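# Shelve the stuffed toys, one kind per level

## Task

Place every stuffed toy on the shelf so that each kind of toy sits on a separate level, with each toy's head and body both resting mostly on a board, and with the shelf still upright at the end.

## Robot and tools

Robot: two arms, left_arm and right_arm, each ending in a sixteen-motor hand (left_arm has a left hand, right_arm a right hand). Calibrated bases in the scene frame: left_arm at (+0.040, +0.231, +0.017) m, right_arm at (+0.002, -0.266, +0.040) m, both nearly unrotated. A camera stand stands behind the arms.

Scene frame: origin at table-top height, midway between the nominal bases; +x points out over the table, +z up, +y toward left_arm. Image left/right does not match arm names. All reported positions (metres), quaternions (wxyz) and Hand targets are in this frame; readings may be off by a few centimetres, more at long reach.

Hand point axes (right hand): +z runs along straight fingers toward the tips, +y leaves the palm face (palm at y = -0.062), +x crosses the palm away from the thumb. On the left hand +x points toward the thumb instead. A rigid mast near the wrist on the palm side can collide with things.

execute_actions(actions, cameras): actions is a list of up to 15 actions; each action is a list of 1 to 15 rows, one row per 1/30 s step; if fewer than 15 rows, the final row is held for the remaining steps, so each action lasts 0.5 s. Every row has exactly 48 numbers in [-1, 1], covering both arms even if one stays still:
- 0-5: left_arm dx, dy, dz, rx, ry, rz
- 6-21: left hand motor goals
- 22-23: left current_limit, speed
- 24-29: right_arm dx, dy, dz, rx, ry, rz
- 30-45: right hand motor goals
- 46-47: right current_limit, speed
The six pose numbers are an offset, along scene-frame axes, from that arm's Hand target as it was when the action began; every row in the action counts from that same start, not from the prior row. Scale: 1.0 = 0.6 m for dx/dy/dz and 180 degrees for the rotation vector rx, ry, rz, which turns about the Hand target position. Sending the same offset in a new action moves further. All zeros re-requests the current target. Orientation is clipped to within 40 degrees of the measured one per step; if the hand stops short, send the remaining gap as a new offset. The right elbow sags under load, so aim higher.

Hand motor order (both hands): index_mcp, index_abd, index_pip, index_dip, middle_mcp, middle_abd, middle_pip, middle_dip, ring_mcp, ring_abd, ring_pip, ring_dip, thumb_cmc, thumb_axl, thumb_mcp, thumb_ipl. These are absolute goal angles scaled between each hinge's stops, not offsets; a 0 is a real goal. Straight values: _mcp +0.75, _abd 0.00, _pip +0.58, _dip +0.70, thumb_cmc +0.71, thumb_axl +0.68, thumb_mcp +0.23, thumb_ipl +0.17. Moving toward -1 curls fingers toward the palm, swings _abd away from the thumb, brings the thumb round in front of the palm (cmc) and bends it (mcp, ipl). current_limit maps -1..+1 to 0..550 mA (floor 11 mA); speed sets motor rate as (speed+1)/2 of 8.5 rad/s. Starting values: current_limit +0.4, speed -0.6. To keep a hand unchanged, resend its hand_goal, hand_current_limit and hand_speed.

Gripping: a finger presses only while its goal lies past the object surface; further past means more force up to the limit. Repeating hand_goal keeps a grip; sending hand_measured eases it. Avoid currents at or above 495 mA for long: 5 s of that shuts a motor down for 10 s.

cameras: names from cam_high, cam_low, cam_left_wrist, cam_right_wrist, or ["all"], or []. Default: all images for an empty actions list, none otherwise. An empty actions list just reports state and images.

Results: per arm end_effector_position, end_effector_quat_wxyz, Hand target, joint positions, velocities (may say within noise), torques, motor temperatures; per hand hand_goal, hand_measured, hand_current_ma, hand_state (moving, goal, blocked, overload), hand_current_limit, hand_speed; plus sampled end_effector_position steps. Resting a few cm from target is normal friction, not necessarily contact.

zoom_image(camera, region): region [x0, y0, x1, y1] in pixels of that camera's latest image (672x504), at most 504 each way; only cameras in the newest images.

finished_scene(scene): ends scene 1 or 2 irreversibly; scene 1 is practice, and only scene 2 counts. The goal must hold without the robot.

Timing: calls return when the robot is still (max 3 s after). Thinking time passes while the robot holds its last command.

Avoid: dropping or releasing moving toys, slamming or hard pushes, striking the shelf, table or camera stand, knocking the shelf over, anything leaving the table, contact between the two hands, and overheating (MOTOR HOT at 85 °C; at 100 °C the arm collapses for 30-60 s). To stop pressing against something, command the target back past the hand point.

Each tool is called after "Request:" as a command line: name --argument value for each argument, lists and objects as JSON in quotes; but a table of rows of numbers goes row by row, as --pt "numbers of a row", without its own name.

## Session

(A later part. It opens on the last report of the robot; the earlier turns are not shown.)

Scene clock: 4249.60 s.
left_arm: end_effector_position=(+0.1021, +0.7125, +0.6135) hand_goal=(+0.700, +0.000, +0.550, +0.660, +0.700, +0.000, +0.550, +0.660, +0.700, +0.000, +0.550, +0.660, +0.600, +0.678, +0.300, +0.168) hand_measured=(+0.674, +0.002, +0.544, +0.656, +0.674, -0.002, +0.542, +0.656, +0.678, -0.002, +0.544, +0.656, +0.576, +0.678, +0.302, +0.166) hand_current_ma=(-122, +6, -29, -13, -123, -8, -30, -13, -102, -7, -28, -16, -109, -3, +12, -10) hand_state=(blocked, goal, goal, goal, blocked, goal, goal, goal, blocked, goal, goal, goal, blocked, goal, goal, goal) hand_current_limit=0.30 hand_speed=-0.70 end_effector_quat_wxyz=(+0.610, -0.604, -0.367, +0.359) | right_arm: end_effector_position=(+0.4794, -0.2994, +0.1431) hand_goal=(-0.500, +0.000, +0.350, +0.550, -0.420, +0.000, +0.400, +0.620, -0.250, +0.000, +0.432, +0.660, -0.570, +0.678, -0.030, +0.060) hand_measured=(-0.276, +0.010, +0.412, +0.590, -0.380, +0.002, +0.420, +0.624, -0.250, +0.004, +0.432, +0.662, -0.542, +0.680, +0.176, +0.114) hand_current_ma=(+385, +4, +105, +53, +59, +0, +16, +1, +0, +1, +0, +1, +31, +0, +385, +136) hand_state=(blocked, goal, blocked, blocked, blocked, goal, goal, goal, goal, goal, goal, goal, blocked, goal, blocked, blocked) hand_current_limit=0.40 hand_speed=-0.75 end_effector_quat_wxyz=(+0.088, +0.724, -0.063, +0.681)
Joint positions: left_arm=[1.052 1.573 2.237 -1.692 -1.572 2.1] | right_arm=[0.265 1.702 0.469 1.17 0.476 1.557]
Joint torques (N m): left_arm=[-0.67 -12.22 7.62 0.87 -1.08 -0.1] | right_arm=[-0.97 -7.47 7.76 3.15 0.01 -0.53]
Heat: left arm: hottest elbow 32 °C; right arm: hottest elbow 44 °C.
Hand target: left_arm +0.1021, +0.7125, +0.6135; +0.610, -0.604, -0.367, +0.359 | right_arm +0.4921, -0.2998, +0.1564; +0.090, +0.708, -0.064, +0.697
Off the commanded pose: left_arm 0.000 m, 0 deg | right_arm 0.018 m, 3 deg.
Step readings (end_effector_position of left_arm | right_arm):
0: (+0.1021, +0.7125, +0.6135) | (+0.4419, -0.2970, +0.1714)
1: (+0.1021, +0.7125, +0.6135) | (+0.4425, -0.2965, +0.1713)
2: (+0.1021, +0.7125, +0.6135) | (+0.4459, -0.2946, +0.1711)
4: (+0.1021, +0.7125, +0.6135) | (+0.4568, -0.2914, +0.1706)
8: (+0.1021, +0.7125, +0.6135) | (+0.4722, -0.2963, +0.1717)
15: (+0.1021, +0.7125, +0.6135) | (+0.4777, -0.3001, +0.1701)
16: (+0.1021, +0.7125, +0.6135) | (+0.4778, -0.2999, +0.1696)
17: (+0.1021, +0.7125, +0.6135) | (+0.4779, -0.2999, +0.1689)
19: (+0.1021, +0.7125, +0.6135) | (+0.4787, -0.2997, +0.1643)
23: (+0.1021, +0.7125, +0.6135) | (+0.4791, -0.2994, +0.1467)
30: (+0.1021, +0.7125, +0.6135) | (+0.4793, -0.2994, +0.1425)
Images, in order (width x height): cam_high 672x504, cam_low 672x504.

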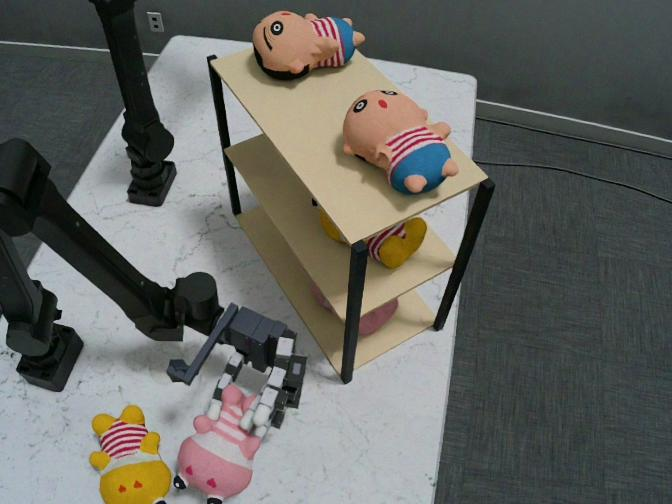

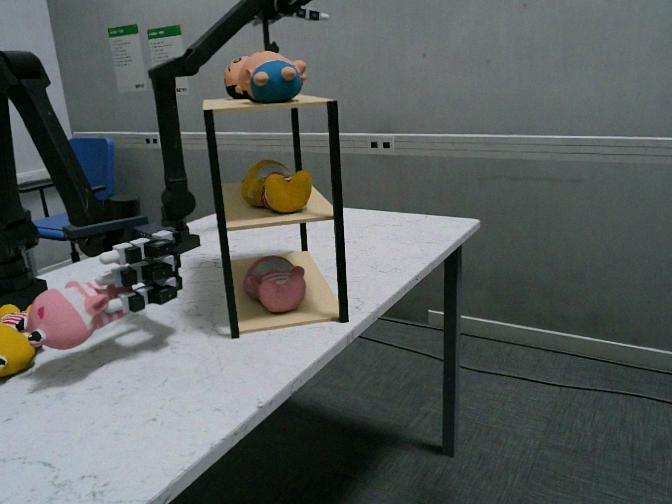

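Request:
execute_actions --actions '[[[0,0,0,0,0,0,0.7,0,0.55,0.66,0.7,0,0.55,0.66,0.7,0,0.55,0.66,0.6,0.678,0.3,0.168,0.3,-0.7,0.04,-0.0,-0.02,0,0,0,-0.5,0,0.35,0.55,-0.42,0,0.4,0.62,-0.25,0,0.431,0.66,-0.57,0.678,-0.03,0.06,0.4,-0.75]],[[0,0,0,0,0,0,0.7,0,0.55,0.66,0.7,0,0.55,0.66,0.7,0,0.55,0.66,0.6,0.678,0.3,0.168,0.3,-0.7,0.0,-0.0,-0.03,0,0,0,-0.5,0,0.35,0.55,-0.42,0,0.4,0.62,-0.25,0,0.431,0.66,-0.57,0.678,-0.03,0.06,0.4,-0.75]],[[0,0,0,0,0,0,0.7,0,0.55,0.66,0.7,0,0.55,0.66,0.7,0,0.55,0.66,0.6,0.678,0.3,0.168,0.3,-0.7,0.0,-0.0,-0.03,0,0,0,-0.5,0,0.35,0.55,-0.42,0,0.4,0.62,-0.25,0,0.431,0.66,-0.57,0.678,-0.03,0.06,0.2,-0.75]],[[0,0,0,0,0,0,0.7,0,0.55,0.66,0.7,0,0.55,0.66,0.7,0,0.55,0.66,0.6,0.678,0.3,0.168,0.3,-0.7,0.0,0.02,-0.03,0,0,0,-0.5,0,0.35,0.55,-0.42,0,0.4,0.62,-0.25,0,0.431,0.66,-0.57,0.678,-0.03,0.06,0.1,-0.75]]]' --cameras '["cam_high","cam_low"]'

Scene clock: 4264.90 s.
left_arm: end_effector_position=(+0.1021, +0.7125, +0.6135) hand_goal=(+0.700, +0.000, +0.550, +0.660, +0.700, +0.000, +0.550, +0.660, +0.700, +0.000, +0.550, +0.660, +0.600, +0.678, +0.300, +0.168) hand_measured=(+0.674, +0.002, +0.544, +0.656, +0.674, -0.002, +0.542, +0.656, +0.678, -0.002, +0.544, +0.656, +0.576, +0.678, +0.302, +0.166) hand_current_ma=(-122, +6, -29, -13, -123, -8, -30, -13, -102, -7, -28, -16, -109, -3, +12, -10) hand_state=(blocked, goal, goal, goal, blocked, goal, goal, goal, blocked, goal, goal, goal, blocked, goal, goal, goal) hand_current_limit=0.30 hand_speed=-0.70 end_effector_quat_wxyz=(+0.610, -0.604, -0.367, +0.359) | right_arm: end_effector_position=(+0.5067, -0.2947, +0.0829) hand_goal=(-0.500, +0.000, +0.350, +0.550, -0.420, +0.000, +0.400, +0.620, -0.250, +0.000, +0.432, +0.660, -0.570, +0.678, -0.030, +0.060) hand_measured=(-0.276, +0.010, +0.412, +0.590, -0.380, +0.002, +0.420, +0.624, -0.250, +0.004, +0.432, +0.662, -0.542, +0.680, +0.176, +0.114) hand_current_ma=(+302, +4, +105, +53, +59, +0, +16, +1, +0, +1, +0, +1, +31, +0, +302, +136) hand_state=(blocked, goal, blocked, blocked, blocked, goal, goal, goal, goal, goal, goal, goal, blocked, goal, blocked, blocked) hand_current_limit=0.10 hand_speed=-0.75 end_effector_quat_wxyz=(+0.091, +0.720, -0.068, +0.684)
Joint positions: left_arm=[1.052 1.573 2.237 -1.692 -1.572 2.1] | right_arm=[0.262 1.977 0.566 1.359 0.485 1.557]
Joint torques (N m): left_arm=[-0.62 -12.1 7.64 0.85 -1.08 -0.1] | right_arm=[0.21 -9 5.41 3.1 0.22 -0.52]
Heat: left arm: hottest elbow 32 °C; right arm: hottest elbow 42 °C.
Hand target: left_arm +0.1021, +0.7125, +0.6135; +0.610, -0.604, -0.367, +0.359 | right_arm +0.5160, -0.2878, +0.0904; +0.090, +0.708, -0.064, +0.697
Off the commanded pose: left_arm 0.000 m, 0 deg | right_arm 0.014 m, 2 deg.
Step readings (end_effector_position of left_arm | right_arm):
0: (+0.1021, +0.7125, +0.6135) | (+0.4794, -0.2994, +0.1432)
1: (+0.1021, +0.7125, +0.6135) | (+0.4794, -0.2994, +0.1432)
2: (+0.1021, +0.7125, +0.6135) | (+0.4805, -0.2990, +0.1432)
4: (+0.1021, +0.7125, +0.6135) | (+0.4857, -0.2988, +0.1420)
8: (+0.1021, +0.7125, +0.6135) | (+0.5003, -0.2963, +0.1359)
15: (+0.1021, +0.7125, +0.6135) | (+0.5034, -0.2972, +0.1334)
16: (+0.1021, +0.7125, +0.6135) | (+0.5034, -0.2972, +0.1336)
17: (+0.1021, +0.7125, +0.6135) | (+0.5035, -0.2972, +0.1337)
19: (+0.1021, +0.7125, +0.6135) | (+0.5042, -0.2970, +0.1318)
23: (+0.1021, +0.7125, +0.6135) | (+0.5046, -0.2969, +0.1196)
30: (+0.1021, +0.7125, +0.6135) | (+0.5043, -0.2970, +0.1152)
31: (+0.1021, +0.7125, +0.6135) | (+0.5043, -0.2970, +0.1154)
32: (+0.1021, +0.7125, +0.6135) | (+0.5044, -0.2969, +0.1157)
34: (+0.1021, +0.7125, +0.6135) | (+0.5052, -0.2967, +0.1145)
38: (+0.1021, +0.7125, +0.6135) | (+0.5059, -0.2965, +0.1035)
45: (+0.1021, +0.7125, +0.6135) | (+0.5053, -0.2967, +0.0988)
46: (+0.1021, +0.7125, +0.6135) | (+0.5053, -0.2967, +0.0990)
47: (+0.1021, +0.7125, +0.6135) | (+0.5053, -0.2971, +0.0991)
49: (+0.1021, +0.7125, +0.6135) | (+0.5058, -0.2982, +0.0980)
53: (+0.1021, +0.7125, +0.6135) | (+0.5069, -0.2969, +0.0869)
60: (+0.1021, +0.7125, +0.6135) | (+0.5061, -0.2948, +0.0821)
Images, in order (width x height): cam_high 672x504, cam_low 672x504.

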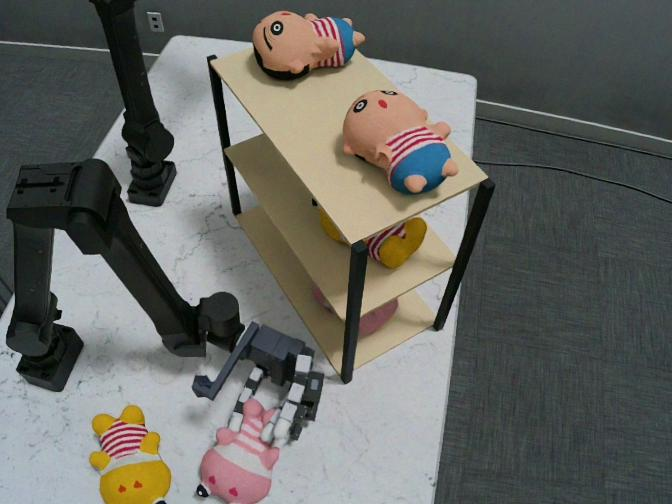

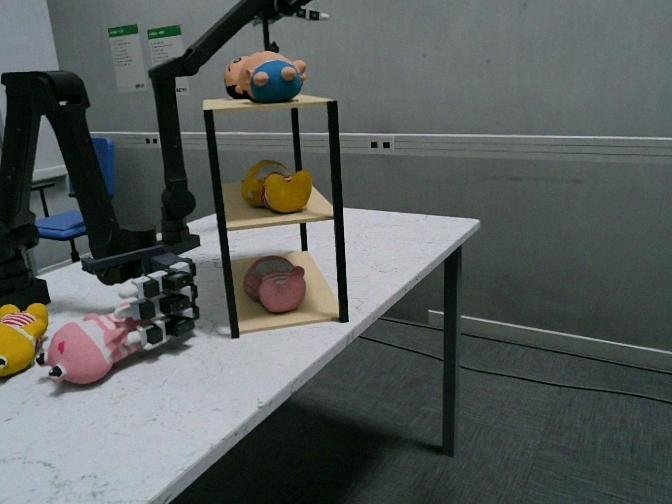

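Request:
execute_actions --actions '[[[0,0,0,0,0,0,0.7,0,0.55,0.66,0.7,0,0.55,0.66,0.7,0,0.55,0.66,0.6,0.678,0.3,0.168,0.3,-0.7,0,0.0,-0.018,0,0,0,-0.3,0,0.38,0.57,-0.37,0,0.41,0.63,-0.25,0,0.431,0.66,-0.57,0.678,0.04,0.08,0.1,-0.8]],[[0,0,0,0,0,0,0.7,0,0.55,0.66,0.7,0,0.55,0.66,0.7,0,0.55,0.66,0.6,0.678,0.3,0.168,0.3,-0.7,0,0,-0.018,0,0,0,-0.24,0,0.4,0.6,-0.32,0,0.42,0.63,-0.2,0,0.431,0.66,-0.57,0.678,0.13,0.1,0.1,-0.8]]]' --cameras '["cam_high","cam_low","cam_right_wrist"]'

Scene clock: 4271.63 s.
left_arm: end_effector_position=(+0.1021, +0.7125, +0.6135) hand_goal=(+0.700, +0.000, +0.550, +0.660, +0.700, +0.000, +0.550, +0.660, +0.700, +0.000, +0.550, +0.660, +0.600, +0.678, +0.300, +0.168) hand_measured=(+0.674, +0.002, +0.544, +0.656, +0.674, -0.002, +0.542, +0.656, +0.678, -0.002, +0.544, +0.656, +0.576, +0.678, +0.302, +0.166) hand_current_ma=(-122, +6, -29, -13, -123, -8, -30, -13, -102, -7, -28, -16, -109, -3, +12, -10) hand_state=(blocked, goal, goal, goal, blocked, goal, goal, goal, blocked, goal, goal, goal, blocked, goal, goal, goal) hand_current_limit=0.30 hand_speed=-0.70 end_effector_quat_wxyz=(+0.610, -0.604, -0.367, +0.359) | right_arm: end_effector_position=(+0.5089, -0.2942, +0.0673) hand_goal=(-0.240, +0.000, +0.400, +0.600, -0.320, +0.000, +0.420, +0.630, -0.200, +0.000, +0.432, +0.660, -0.570, +0.678, +0.130, +0.100) hand_measured=(-0.210, +0.010, +0.418, +0.604, -0.302, +0.000, +0.426, +0.628, -0.202, +0.004, +0.432, +0.662, -0.542, +0.680, +0.174, +0.118) hand_current_ma=(+37, +4, +15, +1, +14, +0, +3, +0, +0, +1, +0, +1, +30, +0, +88, +21) hand_state=(blocked, goal, goal, goal, goal, goal, goal, goal, goal, goal, goal, goal, blocked, goal, blocked, goal) hand_current_limit=0.10 hand_speed=-0.80 end_effector_quat_wxyz=(+0.094, +0.716, -0.066, +0.688)
Joint positions: left_arm=[1.052 1.573 2.237 -1.692 -1.572 2.1] | right_arm=[0.262 2.049 0.583 1.426 0.486 1.546]
Joint torques (N m): left_arm=[-0.62 -12.16 7.62 0.87 -1.08 -0.1] | right_arm=[0.15 -8.76 4.59 3.08 0.14 -0.42]
Heat: left arm: hottest elbow 32 °C; right arm: hottest elbow 42 °C.
Hand target: left_arm +0.1021, +0.7125, +0.6135; +0.610, -0.604, -0.367, +0.359 | right_arm +0.5160, -0.2877, +0.0688; +0.090, +0.708, -0.064, +0.697
Off the commanded pose: left_arm 0.000 m, 0 deg | right_arm 0.010 m, 1 deg.
Step readings (end_effector_position of left_arm | right_arm):
0: (+0.1021, +0.7125, +0.6135) | (+0.5067, -0.2947, +0.0829)
1: (+0.1021, +0.7125, +0.6135) | (+0.5067, -0.2947, +0.0829)
2: (+0.1021, +0.7125, +0.6135) | (+0.5067, -0.2947, +0.0830)
4: (+0.1021, +0.7125, +0.6135) | (+0.5071, -0.2946, +0.0823)
8: (+0.1021, +0.7125, +0.6135) | (+0.5079, -0.2944, +0.0765)
15: (+0.1021, +0.7125, +0.6135) | (+0.5074, -0.2946, +0.0744)
16: (+0.1021, +0.7125, +0.6135) | (+0.5074, -0.2946, +0.0744)
17: (+0.1021, +0.7125, +0.6135) | (+0.5075, -0.2946, +0.0746)
19: (+0.1021, +0.7125, +0.6135) | (+0.5081, -0.2945, +0.0736)
23: (+0.1021, +0.7125, +0.6135) | (+0.5089, -0.2943, +0.0677)
30: (+0.1021, +0.7125, +0.6135) | (+0.5089, -0.2942, +0.0671)
Images, in order (width x height): cam_high 672x504, cam_low 672x504, cam_right_wrist 672x504.

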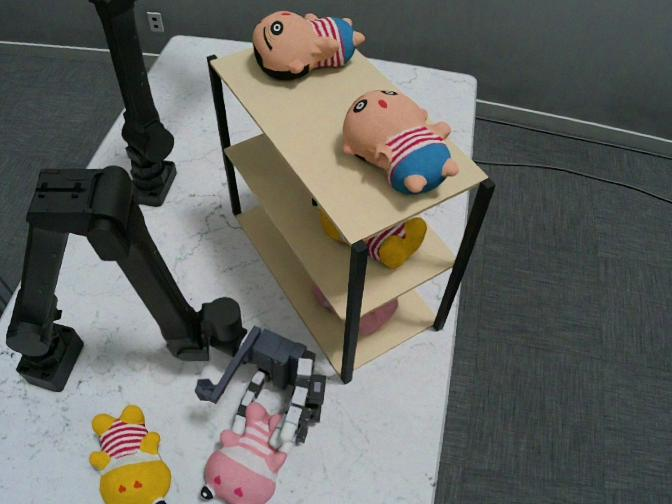

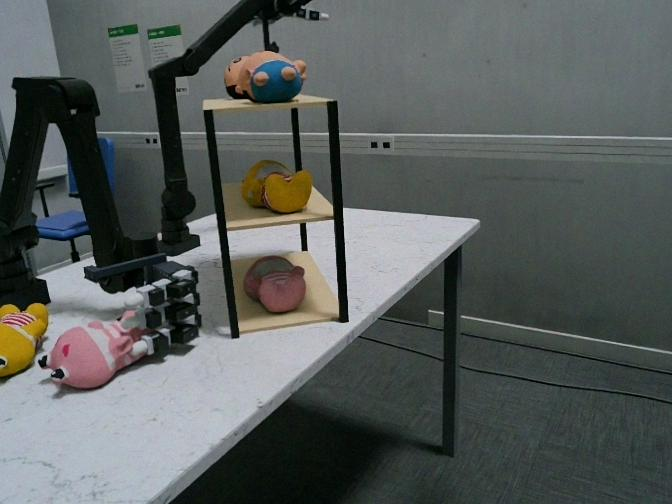

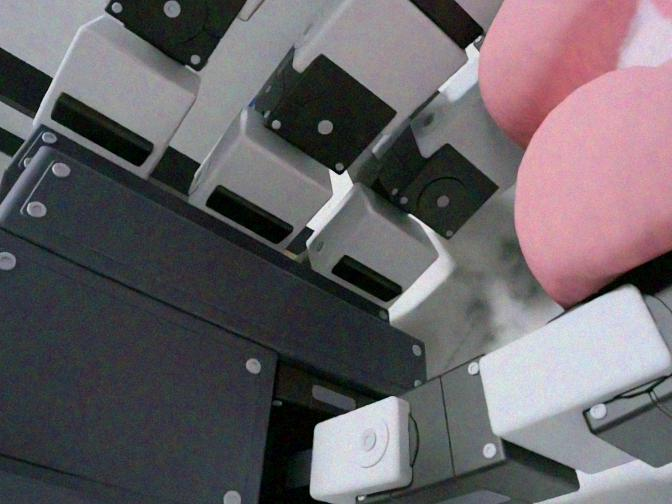

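Request:
execute_actions --actions '[[[0,0,0,0,0,0,0.7,0,0.55,0.66,0.7,0,0.55,0.66,0.7,0,0.55,0.66,0.6,0.678,0.3,0.168,0.3,-0.7,0,0.0,0,0,0,0,-0.13,0,0.42,0.63,-0.2,0,0.42,0.66,-0.1,0,0.431,0.66,-0.57,0.678,0.2,0.13,0.2,-0.8]],[[0,0,0,0,0,0,0.7,0,0.55,0.66,0.7,0,0.55,0.66,0.7,0,0.55,0.66,0.6,0.678,0.3,0.168,0.3,-0.7,0,0,0,0,0,0,0.068,0,0.431,0.696,0.068,0,0.431,0.696,0.068,0,0.431,0.696,-0.57,0.678,0.33,0.168,0.25,-0.7]],[[0,0,0,0,0,0,0.7,0,0.55,0.66,0.7,0,0.55,0.66,0.7,0,0.55,0.66,0.6,0.678,0.3,0.168,0.3,-0.7,-0.02,-0.01,0,0,0,0.044,0.068,0,0.431,0.696,0.068,0,0.431,0.696,0.068,0,0.431,0.696,-0.57,0.678,0.33,0.168,0.25,-0.7]],[[0,0,0,0,0,0,0.7,0,0.55,0.66,0.7,0,0.55,0.66,0.7,0,0.55,0.66,0.6,0.678,0.3,0.168,0.3,-0.7,-0.01,-0.03,0,0,0,0,0.068,0,0.431,0.696,0.068,0,0.431,0.696,0.068,0,0.431,0.696,-0.57,0.678,0.33,0.168,0.25,-0.7]]]' --cameras '["cam_high","cam_low","cam_right_wrist"]'

Scene clock: 4292.47 s.
left_arm: end_effector_position=(+0.1021, +0.7125, +0.6135) hand_goal=(+0.700, +0.000, +0.550, +0.660, +0.700, +0.000, +0.550, +0.660, +0.700, +0.000, +0.550, +0.660, +0.600, +0.678, +0.300, +0.168) hand_measured=(+0.674, +0.002, +0.544, +0.656, +0.674, -0.002, +0.542, +0.656, +0.678, -0.002, +0.544, +0.656, +0.576, +0.678, +0.302, +0.166) hand_current_ma=(-122, +6, -29, -13, -123, -8, -30, -13, -102, -7, -28, -16, -109, -3, +12, -10) hand_state=(blocked, goal, goal, goal, blocked, goal, goal, goal, blocked, goal, goal, goal, blocked, goal, goal, goal) hand_current_limit=0.30 hand_speed=-0.70 end_effector_quat_wxyz=(+0.610, -0.604, -0.367, +0.359) | right_arm: end_effector_position=(+0.5004, -0.3084, +0.0678) hand_goal=(+0.068, +0.000, +0.432, +0.696, +0.068, +0.000, +0.432, +0.696, +0.068, +0.000, +0.432, +0.696, -0.570, +0.678, +0.330, +0.168) hand_measured=(+0.068, +0.010, +0.430, +0.694, +0.068, +0.002, +0.430, +0.694, +0.068, +0.004, +0.432, +0.694, -0.548, +0.680, +0.330, +0.166) hand_current_ma=(+0, +4, +0, -1, +0, +0, +0, -1, +0, +1, +0, -1, +19, +0, +0, -1) hand_state=(goal, goal, goal, goal, goal, goal, goal, goal, goal, goal, goal, goal, blocked, goal, goal, goal) hand_current_limit=0.25 hand_speed=-0.70 end_effector_quat_wxyz=(+0.038, +0.715, -0.016, +0.698)
Joint positions: left_arm=[1.052 1.573 2.237 -1.692 -1.572 2.1] | right_arm=[0.173 2.049 0.497 1.53 0.247 1.544]
Joint torques (N m): left_arm=[-0.62 -12.16 7.61 0.84 -1.07 -0.09] | right_arm=[-0.97 -8.88 1.76 3.32 -0.09 -0.39]
Heat: left arm: hottest elbow 32 °C; right arm: hottest elbow 40 °C.
Hand target: left_arm +0.1021, +0.7125, +0.6135; +0.610, -0.604, -0.367, +0.359 | right_arm +0.4980, -0.3118, +0.0689; +0.042, +0.711, -0.015, +0.702
Off the commanded pose: left_arm 0.000 m, 0 deg | right_arm 0.004 m, 1 deg.
Step readings (end_effector_position of left_arm | right_arm):
0: (+0.1021, +0.7125, +0.6135) | (+0.5089, -0.2942, +0.0673)
1: (+0.1021, +0.7125, +0.6135) | (+0.5089, -0.2942, +0.0673)
2: (+0.1021, +0.7125, +0.6135) | (+0.5089, -0.2943, +0.0673)
4: (+0.1021, +0.7125, +0.6135) | (+0.5089, -0.2943, +0.0673)
8: (+0.1021, +0.7125, +0.6135) | (+0.5089, -0.2943, +0.0673)
15: (+0.1021, +0.7125, +0.6135) | (+0.5089, -0.2943, +0.0673)
16: (+0.1021, +0.7125, +0.6135) | (+0.5089, -0.2943, +0.0673)
17: (+0.1021, +0.7125, +0.6135) | (+0.5089, -0.2943, +0.0673)
19: (+0.1021, +0.7125, +0.6135) | (+0.5089, -0.2943, +0.0673)
23: (+0.1021, +0.7125, +0.6135) | (+0.5089, -0.2943, +0.0673)
30: (+0.1021, +0.7125, +0.6135) | (+0.5089, -0.2943, +0.0673)
31: (+0.1021, +0.7125, +0.6135) | (+0.5094, -0.2937, +0.0674)
32: (+0.1021, +0.7125, +0.6135) | (+0.5118, -0.2905, +0.0678)
34: (+0.1021, +0.7125, +0.6135) | (+0.5155, -0.2834, +0.0688)
38: (+0.1021, +0.7125, +0.6135) | (+0.5086, -0.2809, +0.0665)
45: (+0.1021, +0.7125, +0.6135) | (+0.5059, -0.2893, +0.0677)
46: (+0.1021, +0.7125, +0.6135) | (+0.5062, -0.2895, +0.0679)
47: (+0.1021, +0.7125, +0.6135) | (+0.5063, -0.2899, +0.0681)
49: (+0.1021, +0.7125, +0.6135) | (+0.5058, -0.2911, +0.0683)
53: (+0.1021, +0.7125, +0.6135) | (+0.5014, -0.3017, +0.0674)
60: (+0.1021, +0.7125, +0.6135) | (+0.5003, -0.3086, +0.0677)
Images, in order (width x height): cam_high 672x504, cam_low 672x504, cam_right_wrist 672x504.

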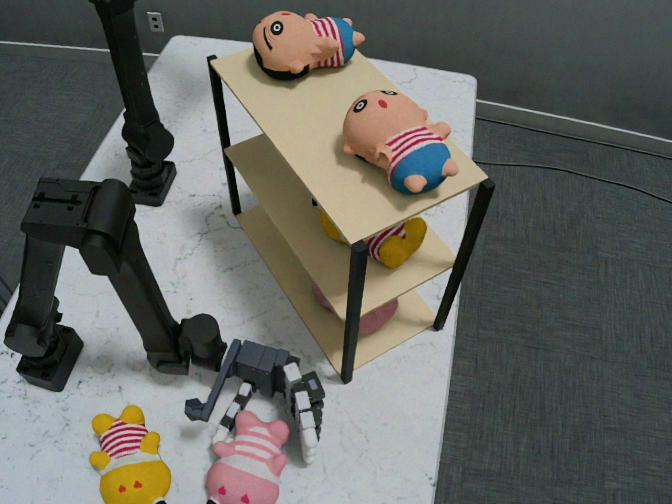

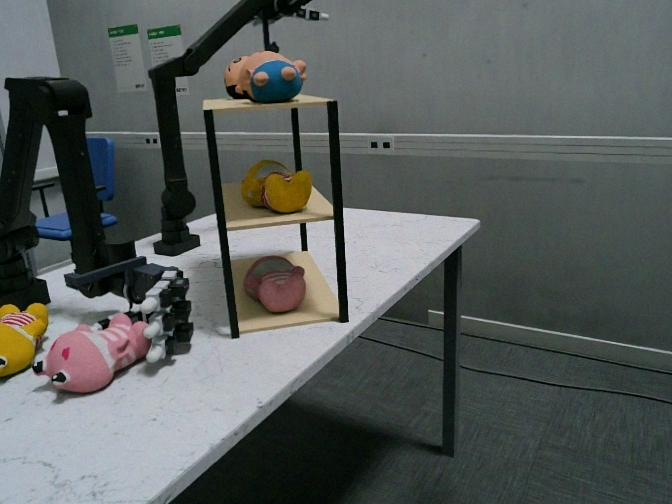

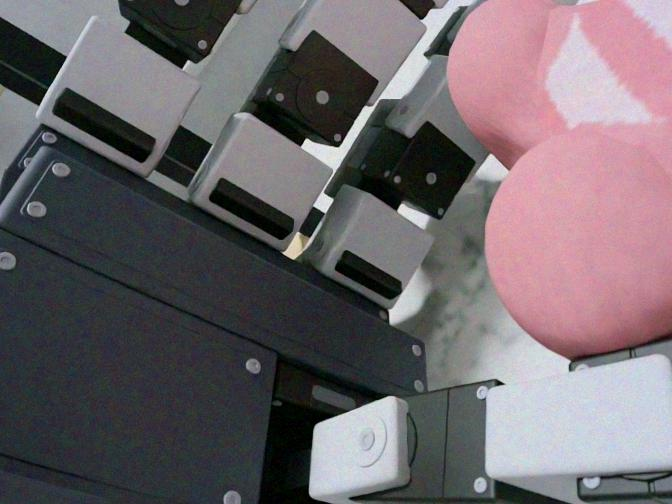

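Request:
execute_actions --actions '[[[0,0,0,0,0,0,0.7,0,0.55,0.66,0.7,0,0.55,0.66,0.7,0,0.55,0.66,0.6,0.678,0.3,0.168,0.3,-0.7,-0.01,-0.035,-0.002,0,0,0,0.068,0,0.431,0.696,0.068,0,0.431,0.696,0.068,0,0.431,0.696,-0.57,0.678,0.33,0.168,0.25,-0.7]]]' --cameras '["cam_high","cam_right_wrist"]'

Scene clock: 4297.97 s.
left_arm: end_effector_position=(+0.1021, +0.7125, +0.6135) hand_goal=(+0.700, +0.000, +0.550, +0.660, +0.700, +0.000, +0.550, +0.660, +0.700, +0.000, +0.550, +0.660, +0.600, +0.678, +0.300, +0.168) hand_measured=(+0.674, +0.002, +0.544, +0.656, +0.674, -0.002, +0.542, +0.656, +0.678, -0.002, +0.544, +0.656, +0.576, +0.678, +0.302, +0.166) hand_current_ma=(-122, +6, -29, -13, -123, -8, -30, -13, -102, -7, -28, -16, -109, -3, +12, -10) hand_state=(blocked, goal, goal, goal, blocked, goal, goal, goal, blocked, goal, goal, goal, blocked, goal, goal, goal) hand_current_limit=0.30 hand_speed=-0.70 end_effector_quat_wxyz=(+0.610, -0.604, -0.367, +0.359) | right_arm: end_effector_position=(+0.4946, -0.3303, +0.0669) hand_goal=(+0.068, +0.000, +0.432, +0.696, +0.068, +0.000, +0.432, +0.696, +0.068, +0.000, +0.432, +0.696, -0.570, +0.678, +0.330, +0.168) hand_measured=(+0.068, +0.010, +0.430, +0.694, +0.068, +0.002, +0.430, +0.694, +0.068, +0.004, +0.432, +0.694, -0.548, +0.680, +0.330, +0.166) hand_current_ma=(+0, +4, +0, -1, +0, +0, +0, -1, +0, +1, +0, -1, +19, +0, +0, +0) hand_state=(goal, goal, goal, goal, goal, goal, goal, goal, goal, goal, goal, goal, blocked, goal, goal, goal) hand_current_limit=0.25 hand_speed=-0.70 end_effector_quat_wxyz=(+0.039, +0.716, -0.017, +0.697)
Joint positions: left_arm=[1.052 1.573 2.237 -1.692 -1.572 2.1] | right_arm=[0.111 2.049 0.475 1.549 0.187 1.544]
Joint torques (N m): left_arm=[-0.67 -12.1 7.64 0.85 -1.08 -0.1] | right_arm=[-0.79 -8.59 1.59 3.37 -0.09 -0.38]
Motor temperatures (°C): left_arm=[23 27 32 21 26 23] | right_arm=[24 27 39 25 25 23]
Heat: left arm: hottest elbow 32 °C; right arm: hottest elbow 39 °C.
Hand target: left_arm +0.1021, +0.7125, +0.6135; +0.610, -0.604, -0.367, +0.359 | right_arm +0.4920, -0.3329, +0.0677; +0.042, +0.711, -0.015, +0.702
Off the commanded pose: left_arm 0.000 m, 0 deg | right_arm 0.004 m, 1 deg.
joint sent to its limit (right arm) — joint 4 (wrist pitch), upper limit. The joint targets still meet the commanded pose.
Step readings (end_effector_position of left_arm | right_arm):
0: (+0.1021, +0.7125, +0.6135) | (+0.5004, -0.3084, +0.0678)
1: (+0.1021, +0.7125, +0.6135) | (+0.5006, -0.3081, +0.0678)
2: (+0.1021, +0.7125, +0.6135) | (+0.5008, -0.3084, +0.0678)
4: (+0.1021, +0.7125, +0.6135) | (+0.5005, -0.3094, +0.0679)
8: (+0.1021, +0.7125, +0.6135) | (+0.4959, -0.3224, +0.0669)
15: (+0.1021, +0.7125, +0.6135) | (+0.4944, -0.3305, +0.0669)
Images, in order (width x height): cam_high 672x504, cam_right_wrist 672x504.

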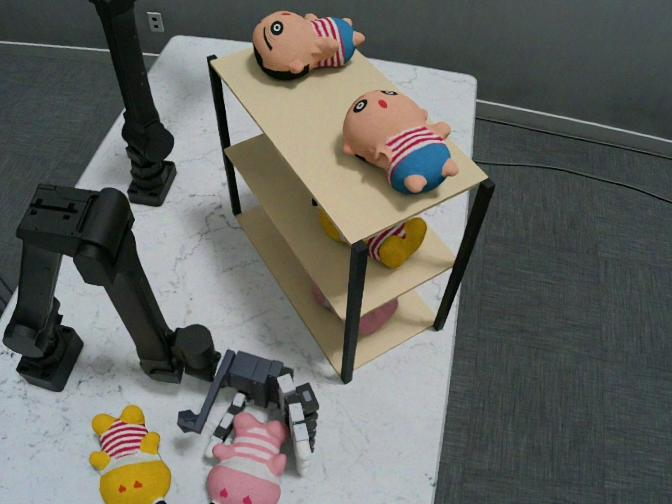

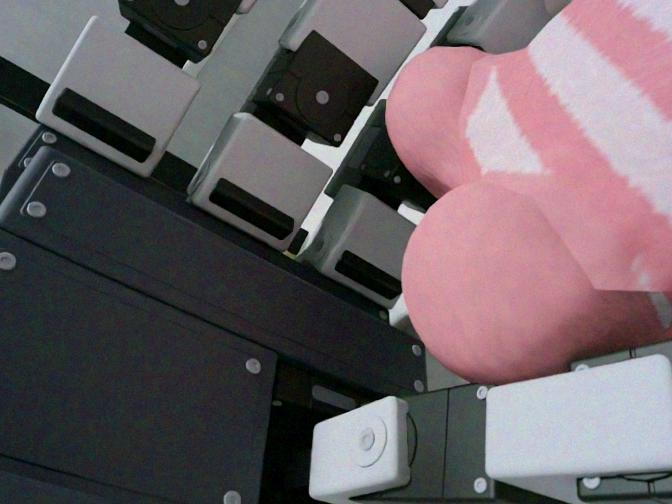

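Request:
execute_actions --actions '[[[0,0,0,0,0,0,0.7,0,0.55,0.66,0.7,0,0.55,0.66,0.7,0,0.55,0.66,0.6,0.678,0.3,0.168,0.3,-0.7,0,0,0,0,0,0,-0.05,0,0.431,0.69,-0.05,0,0.431,0.69,0,0,0.431,0.66,-0.57,0.678,0.22,0.16,0.1,-0.75]],[[0,0,0,0,0,0,0.7,0,0.55,0.66,0.7,0,0.55,0.66,0.7,0,0.55,0.66,0.6,0.678,0.3,0.168,0.3,-0.7,0,0,0,0,0,0,-0.17,0,0.42,0.66,-0.17,0,0.42,0.66,-0.1,0,0.431,0.66,-0.57,0.678,0.14,0.13,0.1,-0.75]],[[0,0,0,0,0,0,0.7,0,0.55,0.66,0.7,0,0.55,0.66,0.7,0,0.55,0.66,0.6,0.678,0.3,0.168,0.3,-0.7,0,0,0,0,0,0,-0.25,0,0.4,0.62,-0.27,0,0.42,0.62,-0.2,0,0.431,0.66,-0.57,0.678,0.1,0.12,0.1,-0.75]],[[0,0,0,0,0,0,0.7,0,0.55,0.66,0.7,0,0.55,0.66,0.7,0,0.55,0.66,0.6,0.678,0.3,0.168,0.3,-0.7,0,0,0,0,0,0,-0.35,0,0.38,0.6,-0.38,0,0.4,0.62,-0.28,0,0.431,0.66,-0.57,0.678,0.06,0.08,0.1,-0.75]]]' --cameras '["cam_high","cam_right_wrist"]'

Scene clock: 4310.90 s.
left_arm: end_effector_position=(+0.1021, +0.7125, +0.6135) hand_goal=(+0.700, +0.000, +0.550, +0.660, +0.700, +0.000, +0.550, +0.660, +0.700, +0.000, +0.550, +0.660, +0.600, +0.678, +0.300, +0.168) hand_measured=(+0.674, +0.002, +0.544, +0.656, +0.674, -0.002, +0.542, +0.656, +0.678, -0.002, +0.544, +0.656, +0.576, +0.678, +0.302, +0.166) hand_current_ma=(-122, +6, -29, -13, -123, -8, -30, -13, -102, -7, -28, -16, -109, -3, +12, -10) hand_state=(blocked, goal, goal, goal, blocked, goal, goal, goal, blocked, goal, goal, goal, blocked, goal, goal, goal) hand_current_limit=0.30 hand_speed=-0.70 end_effector_quat_wxyz=(+0.610, -0.604, -0.367, +0.359) | right_arm: end_effector_position=(+0.4948, -0.3300, +0.0675) hand_goal=(-0.350, +0.000, +0.380, +0.600, -0.380, +0.000, +0.400, +0.620, -0.280, +0.000, +0.432, +0.660, -0.570, +0.678, +0.060, +0.080) hand_measured=(-0.178, +0.010, +0.424, +0.626, -0.366, +0.002, +0.406, +0.622, -0.276, +0.004, +0.432, +0.664, -0.550, +0.680, +0.144, +0.122) hand_current_ma=(+302, +4, +58, +24, +9, +0, +2, +1, +1, +1, +0, +1, +18, +0, +265, +94) hand_state=(blocked, goal, blocked, blocked, goal, goal, goal, goal, goal, goal, goal, goal, blocked, goal, blocked, blocked) hand_current_limit=0.10 hand_speed=-0.75 end_effector_quat_wxyz=(+0.039, +0.715, -0.016, +0.698)
Joint positions: left_arm=[1.052 1.573 2.237 -1.692 -1.572 2.1] | right_arm=[0.111 2.049 0.475 1.55 0.185 1.541]
Joint torques (N m): left_arm=[-0.67 -12.1 7.62 0.87 -1.08 -0.1] | right_arm=[-0.91 -8.59 1.52 3.25 -0.01 -0.4]
Heat: left arm: hottest elbow 32 °C; right arm: hottest elbow 38 °C.
Hand target: left_arm +0.1021, +0.7125, +0.6135; +0.610, -0.604, -0.367, +0.359 | right_arm +0.4920, -0.3329, +0.0677; +0.042, +0.711, -0.015, +0.702
Off the commanded pose: left_arm 0.000 m, 0 deg | right_arm 0.004 m, 1 deg.
joint sent to its limit (right arm) — joint 4 (wrist pitch), upper limit. The joint targets still meet the commanded pose.
Step readings (end_effector_position of left_arm | right_arm):
0: (+0.1021, +0.7125, +0.6135) | (+0.4946, -0.3303, +0.0669)
1: (+0.1021, +0.7125, +0.6135) | (+0.4946, -0.3303, +0.0669)
2: (+0.1021, +0.7125, +0.6135) | (+0.4946, -0.3303, +0.0669)
4: (+0.1021, +0.7125, +0.6135) | (+0.4946, -0.3303, +0.0669)
8: (+0.1021, +0.7125, +0.6135) | (+0.4946, -0.3303, +0.0669)
15: (+0.1021, +0.7125, +0.6135) | (+0.4946, -0.3303, +0.0669)
16: (+0.1021, +0.7125, +0.6135) | (+0.4946, -0.3303, +0.0669)
17: (+0.1021, +0.7125, +0.6135) | (+0.4947, -0.3301, +0.0669)
19: (+0.1021, +0.7125, +0.6135) | (+0.4947, -0.3301, +0.0669)
23: (+0.1021, +0.7125, +0.6135) | (+0.4947, -0.3301, +0.0673)
30: (+0.1021, +0.7125, +0.6135) | (+0.4947, -0.3301, +0.0673)
31: (+0.1021, +0.7125, +0.6135) | (+0.4948, -0.3301, +0.0673)
32: (+0.1021, +0.7125, +0.6135) | (+0.4948, -0.3301, +0.0673)
34: (+0.1021, +0.7125, +0.6135) | (+0.4948, -0.3301, +0.0674)
38: (+0.1021, +0.7125, +0.6135) | (+0.4948, -0.3301, +0.0674)
45: (+0.1021, +0.7125, +0.6135) | (+0.4948, -0.3301, +0.0674)
46: (+0.1021, +0.7125, +0.6135) | (+0.4948, -0.3301, +0.0674)
47: (+0.1021, +0.7125, +0.6135) | (+0.4948, -0.3300, +0.0674)
49: (+0.1021, +0.7125, +0.6135) | (+0.4948, -0.3300, +0.0674)
53: (+0.1021, +0.7125, +0.6135) | (+0.4948, -0.3300, +0.0675)
60: (+0.1021, +0.7125, +0.6135) | (+0.4948, -0.3300, +0.0675)
Images, in order (width x height): cam_high 672x504, cam_right_wrist 672x504.

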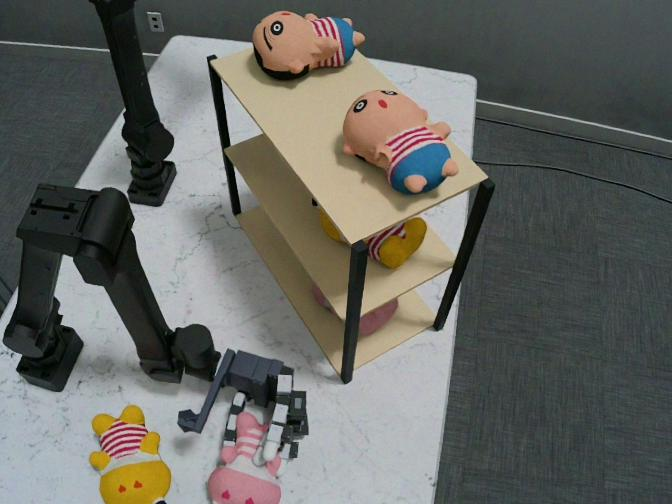

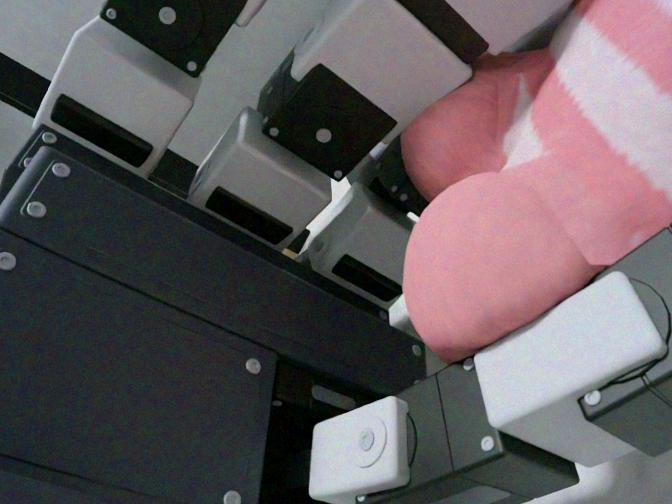

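Request:
execute_actions --actions '[[[0,0,0,0,0,0,0.7,0,0.55,0.66,0.7,0,0.55,0.66,0.7,0,0.55,0.66,0.6,0.678,0.3,0.168,0.3,-0.7,0,0,0,0,0,0,-0.42,0,0.37,0.57,-0.45,0,0.4,0.62,-0.28,0,0.431,0.66,-0.57,0.678,0.0,0.06,0.2,-0.75]],[[0,0,0,0,0,0,0.7,0,0.55,0.66,0.7,0,0.55,0.66,0.7,0,0.55,0.66,0.6,0.678,0.3,0.168,0.3,-0.7,0,0,0,0,0,0,-0.47,0,0.35,0.55,-0.5,0,0.4,0.62,-0.28,0,0.431,0.66,-0.57,0.678,-0.05,0.05,0.4,-0.75]],[[0,0,0,0,0,0,0.7,0,0.55,0.66,0.7,0,0.55,0.66,0.7,0,0.55,0.66,0.6,0.678,0.3,0.168,0.3,-0.7,0,0,0.0,0,0,0,-0.47,0,0.35,0.55,-0.55,0,0.38,0.6,-0.28,0,0.431,0.66,-0.57,0.678,-0.05,0.05,0.4,-0.75]],[[0,0,0,0,0,0,0.7,0,0.55,0.66,0.7,0,0.55,0.66,0.7,0,0.55,0.66,0.6,0.678,0.3,0.168,0.3,-0.7,0,0,0.05,0,0,0,-0.47,0,0.35,0.55,-0.55,0,0.38,0.6,-0.28,0,0.431,0.66,-0.57,0.678,-0.05,0.05,0.4,-0.75]],[[0,0,0,0,0,0,0.7,0,0.55,0.66,0.7,0,0.55,0.66,0.7,0,0.55,0.66,0.6,0.678,0.3,0.168,0.3,-0.7,0,0,0.05,0,0,0,-0.47,0,0.35,0.55,-0.55,0,0.38,0.6,-0.28,0,0.431,0.66,-0.57,0.678,-0.05,0.05,0.4,-0.75]]]' --cameras '["cam_high","cam_low","cam_right_wrist"]'

Scene clock: 4329.37 s.
left_arm: end_effector_position=(+0.1021, +0.7125, +0.6135) hand_goal=(+0.700, +0.000, +0.550, +0.660, +0.700, +0.000, +0.550, +0.660, +0.700, +0.000, +0.550, +0.660, +0.600, +0.678, +0.300, +0.168) hand_measured=(+0.674, +0.002, +0.544, +0.656, +0.674, -0.002, +0.542, +0.656, +0.678, -0.002, +0.544, +0.656, +0.576, +0.678, +0.302, +0.166) hand_current_ma=(-122, +6, -29, -13, -123, -8, -30, -13, -102, -7, -28, -16, -109, -3, +12, -10) hand_state=(blocked, goal, goal, goal, blocked, goal, goal, goal, blocked, goal, goal, goal, blocked, goal, goal, goal) hand_current_limit=0.30 hand_speed=-0.70 end_effector_quat_wxyz=(+0.610, -0.604, -0.367, +0.359) | right_arm: end_effector_position=(+0.4932, -0.3302, +0.1291) hand_goal=(-0.470, +0.000, +0.350, +0.550, -0.550, +0.000, +0.380, +0.600, -0.280, +0.000, +0.432, +0.660, -0.570, +0.678, -0.050, +0.050) hand_measured=(-0.184, +0.014, +0.408, +0.582, -0.532, -0.006, +0.390, +0.606, -0.278, +0.004, +0.432, +0.664, -0.540, +0.680, +0.136, +0.104) hand_current_ma=(+385, +8, +97, +38, +15, -2, +5, +2, +1, +1, +0, +1, +34, +0, +385, +139) hand_state=(blocked, goal, blocked, blocked, goal, goal, goal, goal, goal, goal, goal, goal, blocked, goal, blocked, blocked) hand_current_limit=0.40 hand_speed=-0.75 end_effector_quat_wxyz=(+0.039, +0.707, -0.016, +0.706)
Joint positions: left_arm=[1.052 1.573 2.237 -1.692 -1.572 2.1] | right_arm=[0.111 1.804 0.437 1.367 0.185 1.539]
Joint torques (N m): left_arm=[-0.73 -12.16 7.64 0.84 -1.08 -0.1] | right_arm=[-0.91 -8.47 3.79 1.72 -0.06 -0.41]
Heat: left arm: hottest elbow 32 °C; right arm: hottest elbow 37 °C.
Hand target: left_arm +0.1021, +0.7125, +0.6135; +0.610, -0.604, -0.367, +0.359 | right_arm +0.4921, -0.3329, +0.1276; +0.042, +0.711, -0.015, +0.702
Off the commanded pose: left_arm 0.000 m, 0 deg | right_arm 0.003 m, 1 deg.
Step readings (end_effector_position of left_arm | right_arm):
0: (+0.1021, +0.7125, +0.6135) | (+0.4948, -0.3300, +0.0675)
1: (+0.1021, +0.7125, +0.6135) | (+0.4948, -0.3300, +0.0675)
2: (+0.1021, +0.7125, +0.6135) | (+0.4948, -0.3301, +0.0675)
4: (+0.1021, +0.7125, +0.6135) | (+0.4948, -0.3301, +0.0676)
8: (+0.1021, +0.7125, +0.6135) | (+0.4948, -0.3301, +0.0676)
15: (+0.1021, +0.7125, +0.6135) | (+0.4948, -0.3301, +0.0676)
16: (+0.1021, +0.7125, +0.6135) | (+0.4948, -0.3301, +0.0676)
17: (+0.1021, +0.7125, +0.6135) | (+0.4948, -0.3301, +0.0676)
19: (+0.1021, +0.7125, +0.6135) | (+0.4948, -0.3301, +0.0676)
23: (+0.1021, +0.7125, +0.6135) | (+0.4948, -0.3301, +0.0676)
30: (+0.1021, +0.7125, +0.6135) | (+0.4948, -0.3301, +0.0677)
31: (+0.1021, +0.7125, +0.6135) | (+0.4948, -0.3301, +0.0677)
32: (+0.1021, +0.7125, +0.6135) | (+0.4948, -0.3301, +0.0677)
34: (+0.1021, +0.7125, +0.6135) | (+0.4948, -0.3301, +0.0677)
38: (+0.1021, +0.7125, +0.6135) | (+0.4948, -0.3301, +0.0677)
45: (+0.1021, +0.7125, +0.6135) | (+0.4948, -0.3301, +0.0677)
46: (+0.1021, +0.7125, +0.6135) | (+0.4948, -0.3301, +0.0677)
47: (+0.1021, +0.7125, +0.6135) | (+0.4947, -0.3301, +0.0684)
49: (+0.1021, +0.7125, +0.6135) | (+0.4930, -0.3303, +0.0726)
53: (+0.1021, +0.7125, +0.6135) | (+0.4924, -0.3304, +0.0912)
60: (+0.1021, +0.7125, +0.6135) | (+0.4942, -0.3302, +0.1005)
61: (+0.1021, +0.7125, +0.6135) | (+0.4942, -0.3302, +0.0998)
62: (+0.1021, +0.7125, +0.6135) | (+0.4940, -0.3302, +0.0992)
64: (+0.1021, +0.7125, +0.6135) | (+0.4924, -0.3303, +0.1014)
68: (+0.1021, +0.7125, +0.6135) | (+0.4924, -0.3303, +0.1217)
75: (+0.1021, +0.7125, +0.6135) | (+0.4934, -0.3302, +0.1306)
Images, in order (width x height): cam_high 672x504, cam_low 672x504, cam_right_wrist 672x504.

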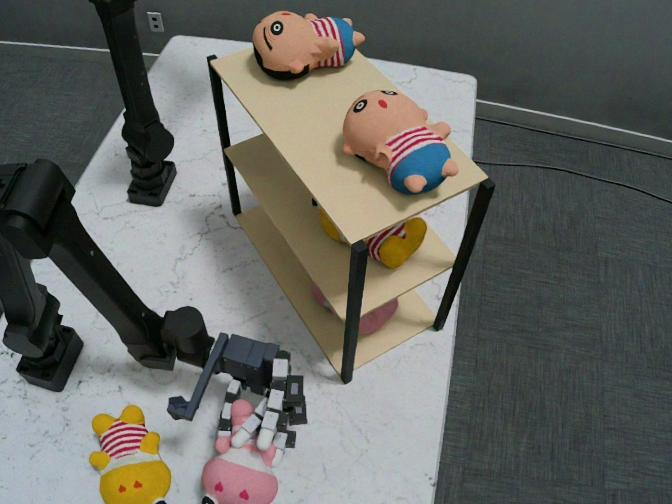

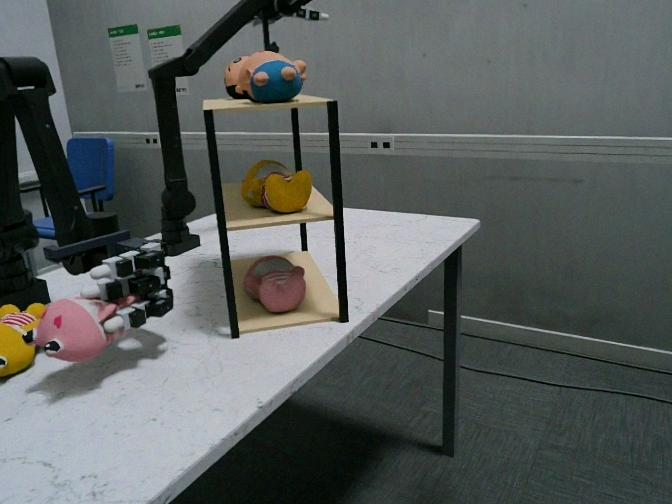

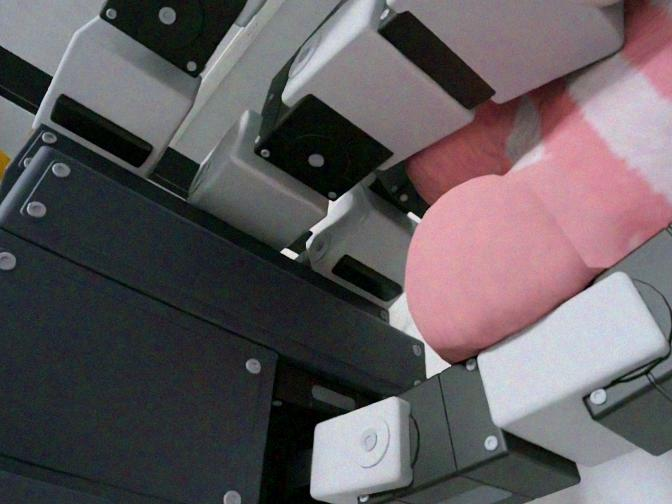

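Request:
execute_actions --actions '[[[0,0,0,0,0,0,0.7,0,0.55,0.66,0.7,0,0.55,0.66,0.7,0,0.55,0.66,0.6,0.678,0.3,0.168,0.3,-0.7,-0.05,0.02,0.1,0,0,0,-0.47,0,0.35,0.55,-0.55,0,0.38,0.6,-0.28,0,0.431,0.66,-0.57,0.678,-0.05,0.05,0.4,-0.75]],[[0,0,0,0,0,0,0.7,0,0.55,0.66,0.7,0,0.55,0.66,0.7,0,0.55,0.66,0.6,0.678,0.3,0.168,0.3,-0.7,-0.07,0.04,0.09,0,0,0.02,-0.47,0,0.35,0.55,-0.55,0,0.38,0.6,-0.28,0,0.431,0.66,-0.57,0.678,-0.05,0.05,0.4,-0.75]],[[0,0,0,0,0,0,0.7,0,0.55,0.66,0.7,0,0.55,0.66,0.7,0,0.55,0.66,0.6,0.678,0.3,0.168,0.3,-0.7,-0.08,0.08,0.03,0,0,0.05,-0.47,0,0.35,0.55,-0.55,0,0.38,0.6,-0.28,0,0.431,0.66,-0.57,0.678,-0.05,0.05,0.4,-0.75]],[[0,0,0,0,0,0,0.7,0,0.55,0.66,0.7,0,0.55,0.66,0.7,0,0.55,0.66,0.6,0.678,0.3,0.168,0.3,-0.7,-0.08,0.13,0,0,0,0.08,-0.47,0,0.35,0.55,-0.55,0,0.38,0.6,-0.28,0,0.431,0.66,-0.57,0.678,-0.05,0.05,0.4,-0.75]],[[0,0,0,0,0,0,0.7,0,0.55,0.66,0.7,0,0.55,0.66,0.7,0,0.55,0.66,0.6,0.678,0.3,0.168,0.3,-0.7,-0.04,0.15,0,0,0,0.08,-0.47,0,0.35,0.55,-0.55,0,0.38,0.6,-0.28,0,0.431,0.66,-0.57,0.678,-0.05,0.05,0.4,-0.75]],[[0,0,0,0,0,0,0.7,0,0.55,0.66,0.7,0,0.55,0.66,0.7,0,0.55,0.66,0.6,0.678,0.3,0.168,0.3,-0.7,-0.03,0.1,0,0,0,0.04,-0.47,0,0.35,0.55,-0.55,0,0.38,0.6,-0.28,0,0.431,0.66,-0.57,0.678,-0.05,0.05,0.4,-0.75]]]' --cameras '["cam_high","cam_low","cam_right_wrist"]'

Scene clock: 4349.33 s.
left_arm: end_effector_position=(+0.1021, +0.7125, +0.6135) hand_goal=(+0.700, +0.000, +0.550, +0.660, +0.700, +0.000, +0.550, +0.660, +0.700, +0.000, +0.550, +0.660, +0.600, +0.678, +0.300, +0.168) hand_measured=(+0.674, +0.002, +0.544, +0.656, +0.674, -0.002, +0.542, +0.656, +0.678, -0.002, +0.544, +0.656, +0.576, +0.678, +0.302, +0.166) hand_current_ma=(-122, +6, -29, -13, -123, -8, -30, -13, -102, -7, -28, -16, -109, -3, +12, -10) hand_state=(blocked, goal, goal, goal, blocked, goal, goal, goal, blocked, goal, goal, goal, blocked, goal, goal, goal) hand_current_limit=0.30 hand_speed=-0.70 end_effector_quat_wxyz=(+0.610, -0.604, -0.367, +0.359) | right_arm: end_effector_position=(+0.2733, -0.0362, +0.2275) hand_goal=(-0.470, +0.000, +0.350, +0.550, -0.550, +0.000, +0.380, +0.600, -0.280, +0.000, +0.432, +0.660, -0.570, +0.678, -0.050, +0.050) hand_measured=(-0.184, +0.016, +0.408, +0.582, -0.538, -0.006, +0.388, +0.604, -0.280, +0.004, +0.432, +0.662, -0.540, +0.680, +0.130, +0.104) hand_current_ma=(+385, +10, +97, +38, +8, -2, +3, +2, +0, +1, +0, +1, +34, +0, +385, +139) hand_state=(blocked, goal, blocked, blocked, goal, goal, goal, goal, goal, goal, goal, goal, blocked, goal, blocked, blocked) hand_current_limit=0.40 hand_speed=-0.75 end_effector_quat_wxyz=(-0.236, +0.674, +0.295, +0.635)
Joint positions: left_arm=[1.052 1.573 2.237 -1.692 -1.572 2.1] | right_arm=[1.103 0.822 0.182 0.553 0.331 1.541]
Joint torques (N m): left_arm=[-0.56 -12.1 7.64 0.85 -1.08 -0.1] | right_arm=[-0.32 -0.26 14.69 3.29 0.24 -0.4]
Heat: left arm: hottest elbow 32 °C; right arm: hottest elbow 37 °C.
Hand target: left_arm +0.1021, +0.7125, +0.6135; +0.610, -0.604, -0.367, +0.359 | right_arm +0.2820, -0.0208, +0.2597; -0.251, +0.654, +0.279, +0.657
Off the commanded pose: left_arm 0.000 m, 0 deg | right_arm 0.037 m, 4 deg.
Step readings (end_effector_position of left_arm | right_arm):
0: (+0.1021, +0.7125, +0.6135) | (+0.4932, -0.3302, +0.1291)
1: (+0.1021, +0.7125, +0.6135) | (+0.4929, -0.3302, +0.1290)
2: (+0.1021, +0.7125, +0.6135) | (+0.4916, -0.3305, +0.1291)
4: (+0.1021, +0.7125, +0.6135) | (+0.4823, -0.3318, +0.1356)
8: (+0.1021, +0.7125, +0.6135) | (+0.4666, -0.3310, +0.1730)
15: (+0.1021, +0.7125, +0.6135) | (+0.4638, -0.3249, +0.1939)
16: (+0.1021, +0.7125, +0.6135) | (+0.4634, -0.3247, +0.1920)
17: (+0.1021, +0.7125, +0.6135) | (+0.4618, -0.3230, +0.1901)
19: (+0.1021, +0.7125, +0.6135) | (+0.4506, -0.3191, +0.1936)
23: (+0.1021, +0.7125, +0.6135) | (+0.4296, -0.3080, +0.2256)
30: (+0.1021, +0.7125, +0.6135) | (+0.4197, -0.3012, +0.2448)
31: (+0.1021, +0.7125, +0.6135) | (+0.4193, -0.3006, +0.2429)
32: (+0.1021, +0.7125, +0.6135) | (+0.4179, -0.2984, +0.2412)
34: (+0.1021, +0.7125, +0.6135) | (+0.4088, -0.2872, +0.2408)
38: (+0.1021, +0.7125, +0.6135) | (+0.3863, -0.2632, +0.2517)
45: (+0.1021, +0.7125, +0.6135) | (+0.3738, -0.2529, +0.2610)
46: (+0.1021, +0.7125, +0.6135) | (+0.3733, -0.2519, +0.2601)
47: (+0.1021, +0.7125, +0.6135) | (+0.3720, -0.2487, +0.2590)
49: (+0.1021, +0.7125, +0.6135) | (+0.3645, -0.2296, +0.2569)
53: (+0.1021, +0.7125, +0.6135) | (+0.3430, -0.1904, +0.2576)
60: (+0.1021, +0.7125, +0.6135) | (+0.3277, -0.1745, +0.2597)
61: (+0.1021, +0.7125, +0.6135) | (+0.3269, -0.1733, +0.2592)
62: (+0.1021, +0.7125, +0.6135) | (+0.3257, -0.1698, +0.2588)
64: (+0.1021, +0.7125, +0.6135) | (+0.3196, -0.1486, +0.2585)
68: (+0.1021, +0.7125, +0.6135) | (+0.3007, -0.1021, +0.2523)
75: (+0.1021, +0.7125, +0.6135) | (+0.2960, -0.0893, +0.2370)
76: (+0.1021, +0.7125, +0.6135) | (+0.2960, -0.0891, +0.2370)
77: (+0.1021, +0.7125, +0.6135) | (+0.2952, -0.0878, +0.2372)
79: (+0.1021, +0.7125, +0.6135) | (+0.2896, -0.0764, +0.2347)
83: (+0.1021, +0.7125, +0.6135) | (+0.2734, -0.0460, +0.2252)
90: (+0.1021, +0.7125, +0.6135) | (+0.2725, -0.0377, +0.2244)
Images, in order (width x height): cam_high 672x504, cam_low 672x504, cam_right_wrist 672x504.

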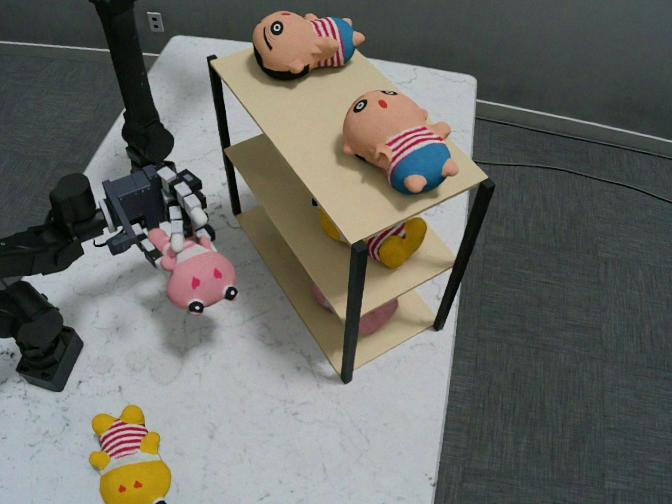

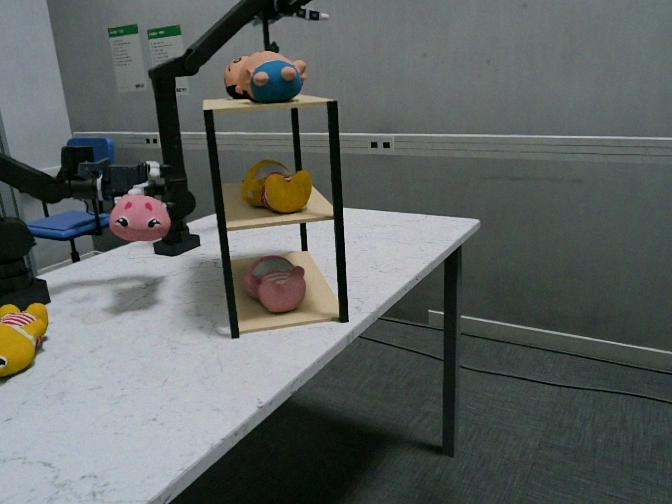

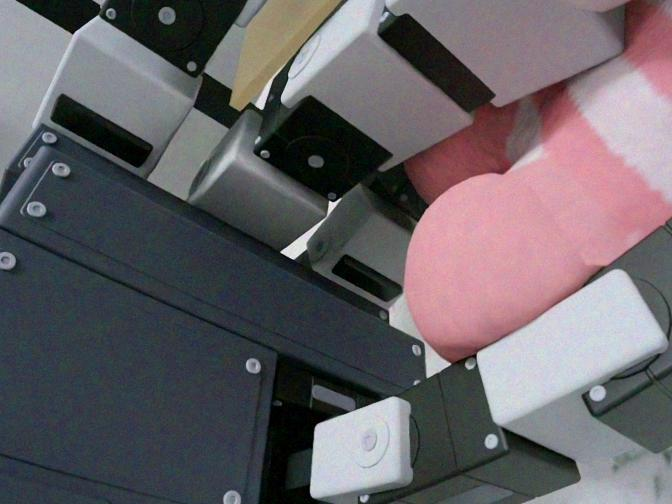

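Request:
zoom_image --camera "cam_low" --region '[60, 130, 220, 270]'

Scaled by 3.150 from the camera's 672x504 image, which has a finer 960x720 frame.

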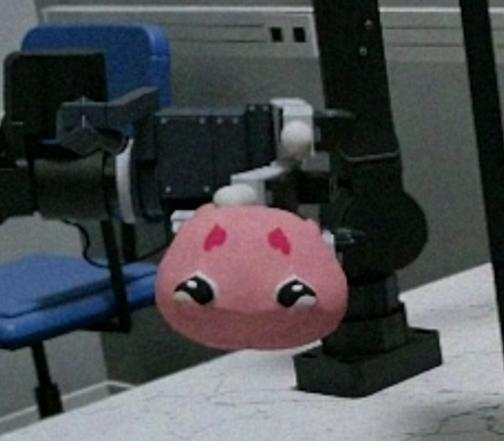

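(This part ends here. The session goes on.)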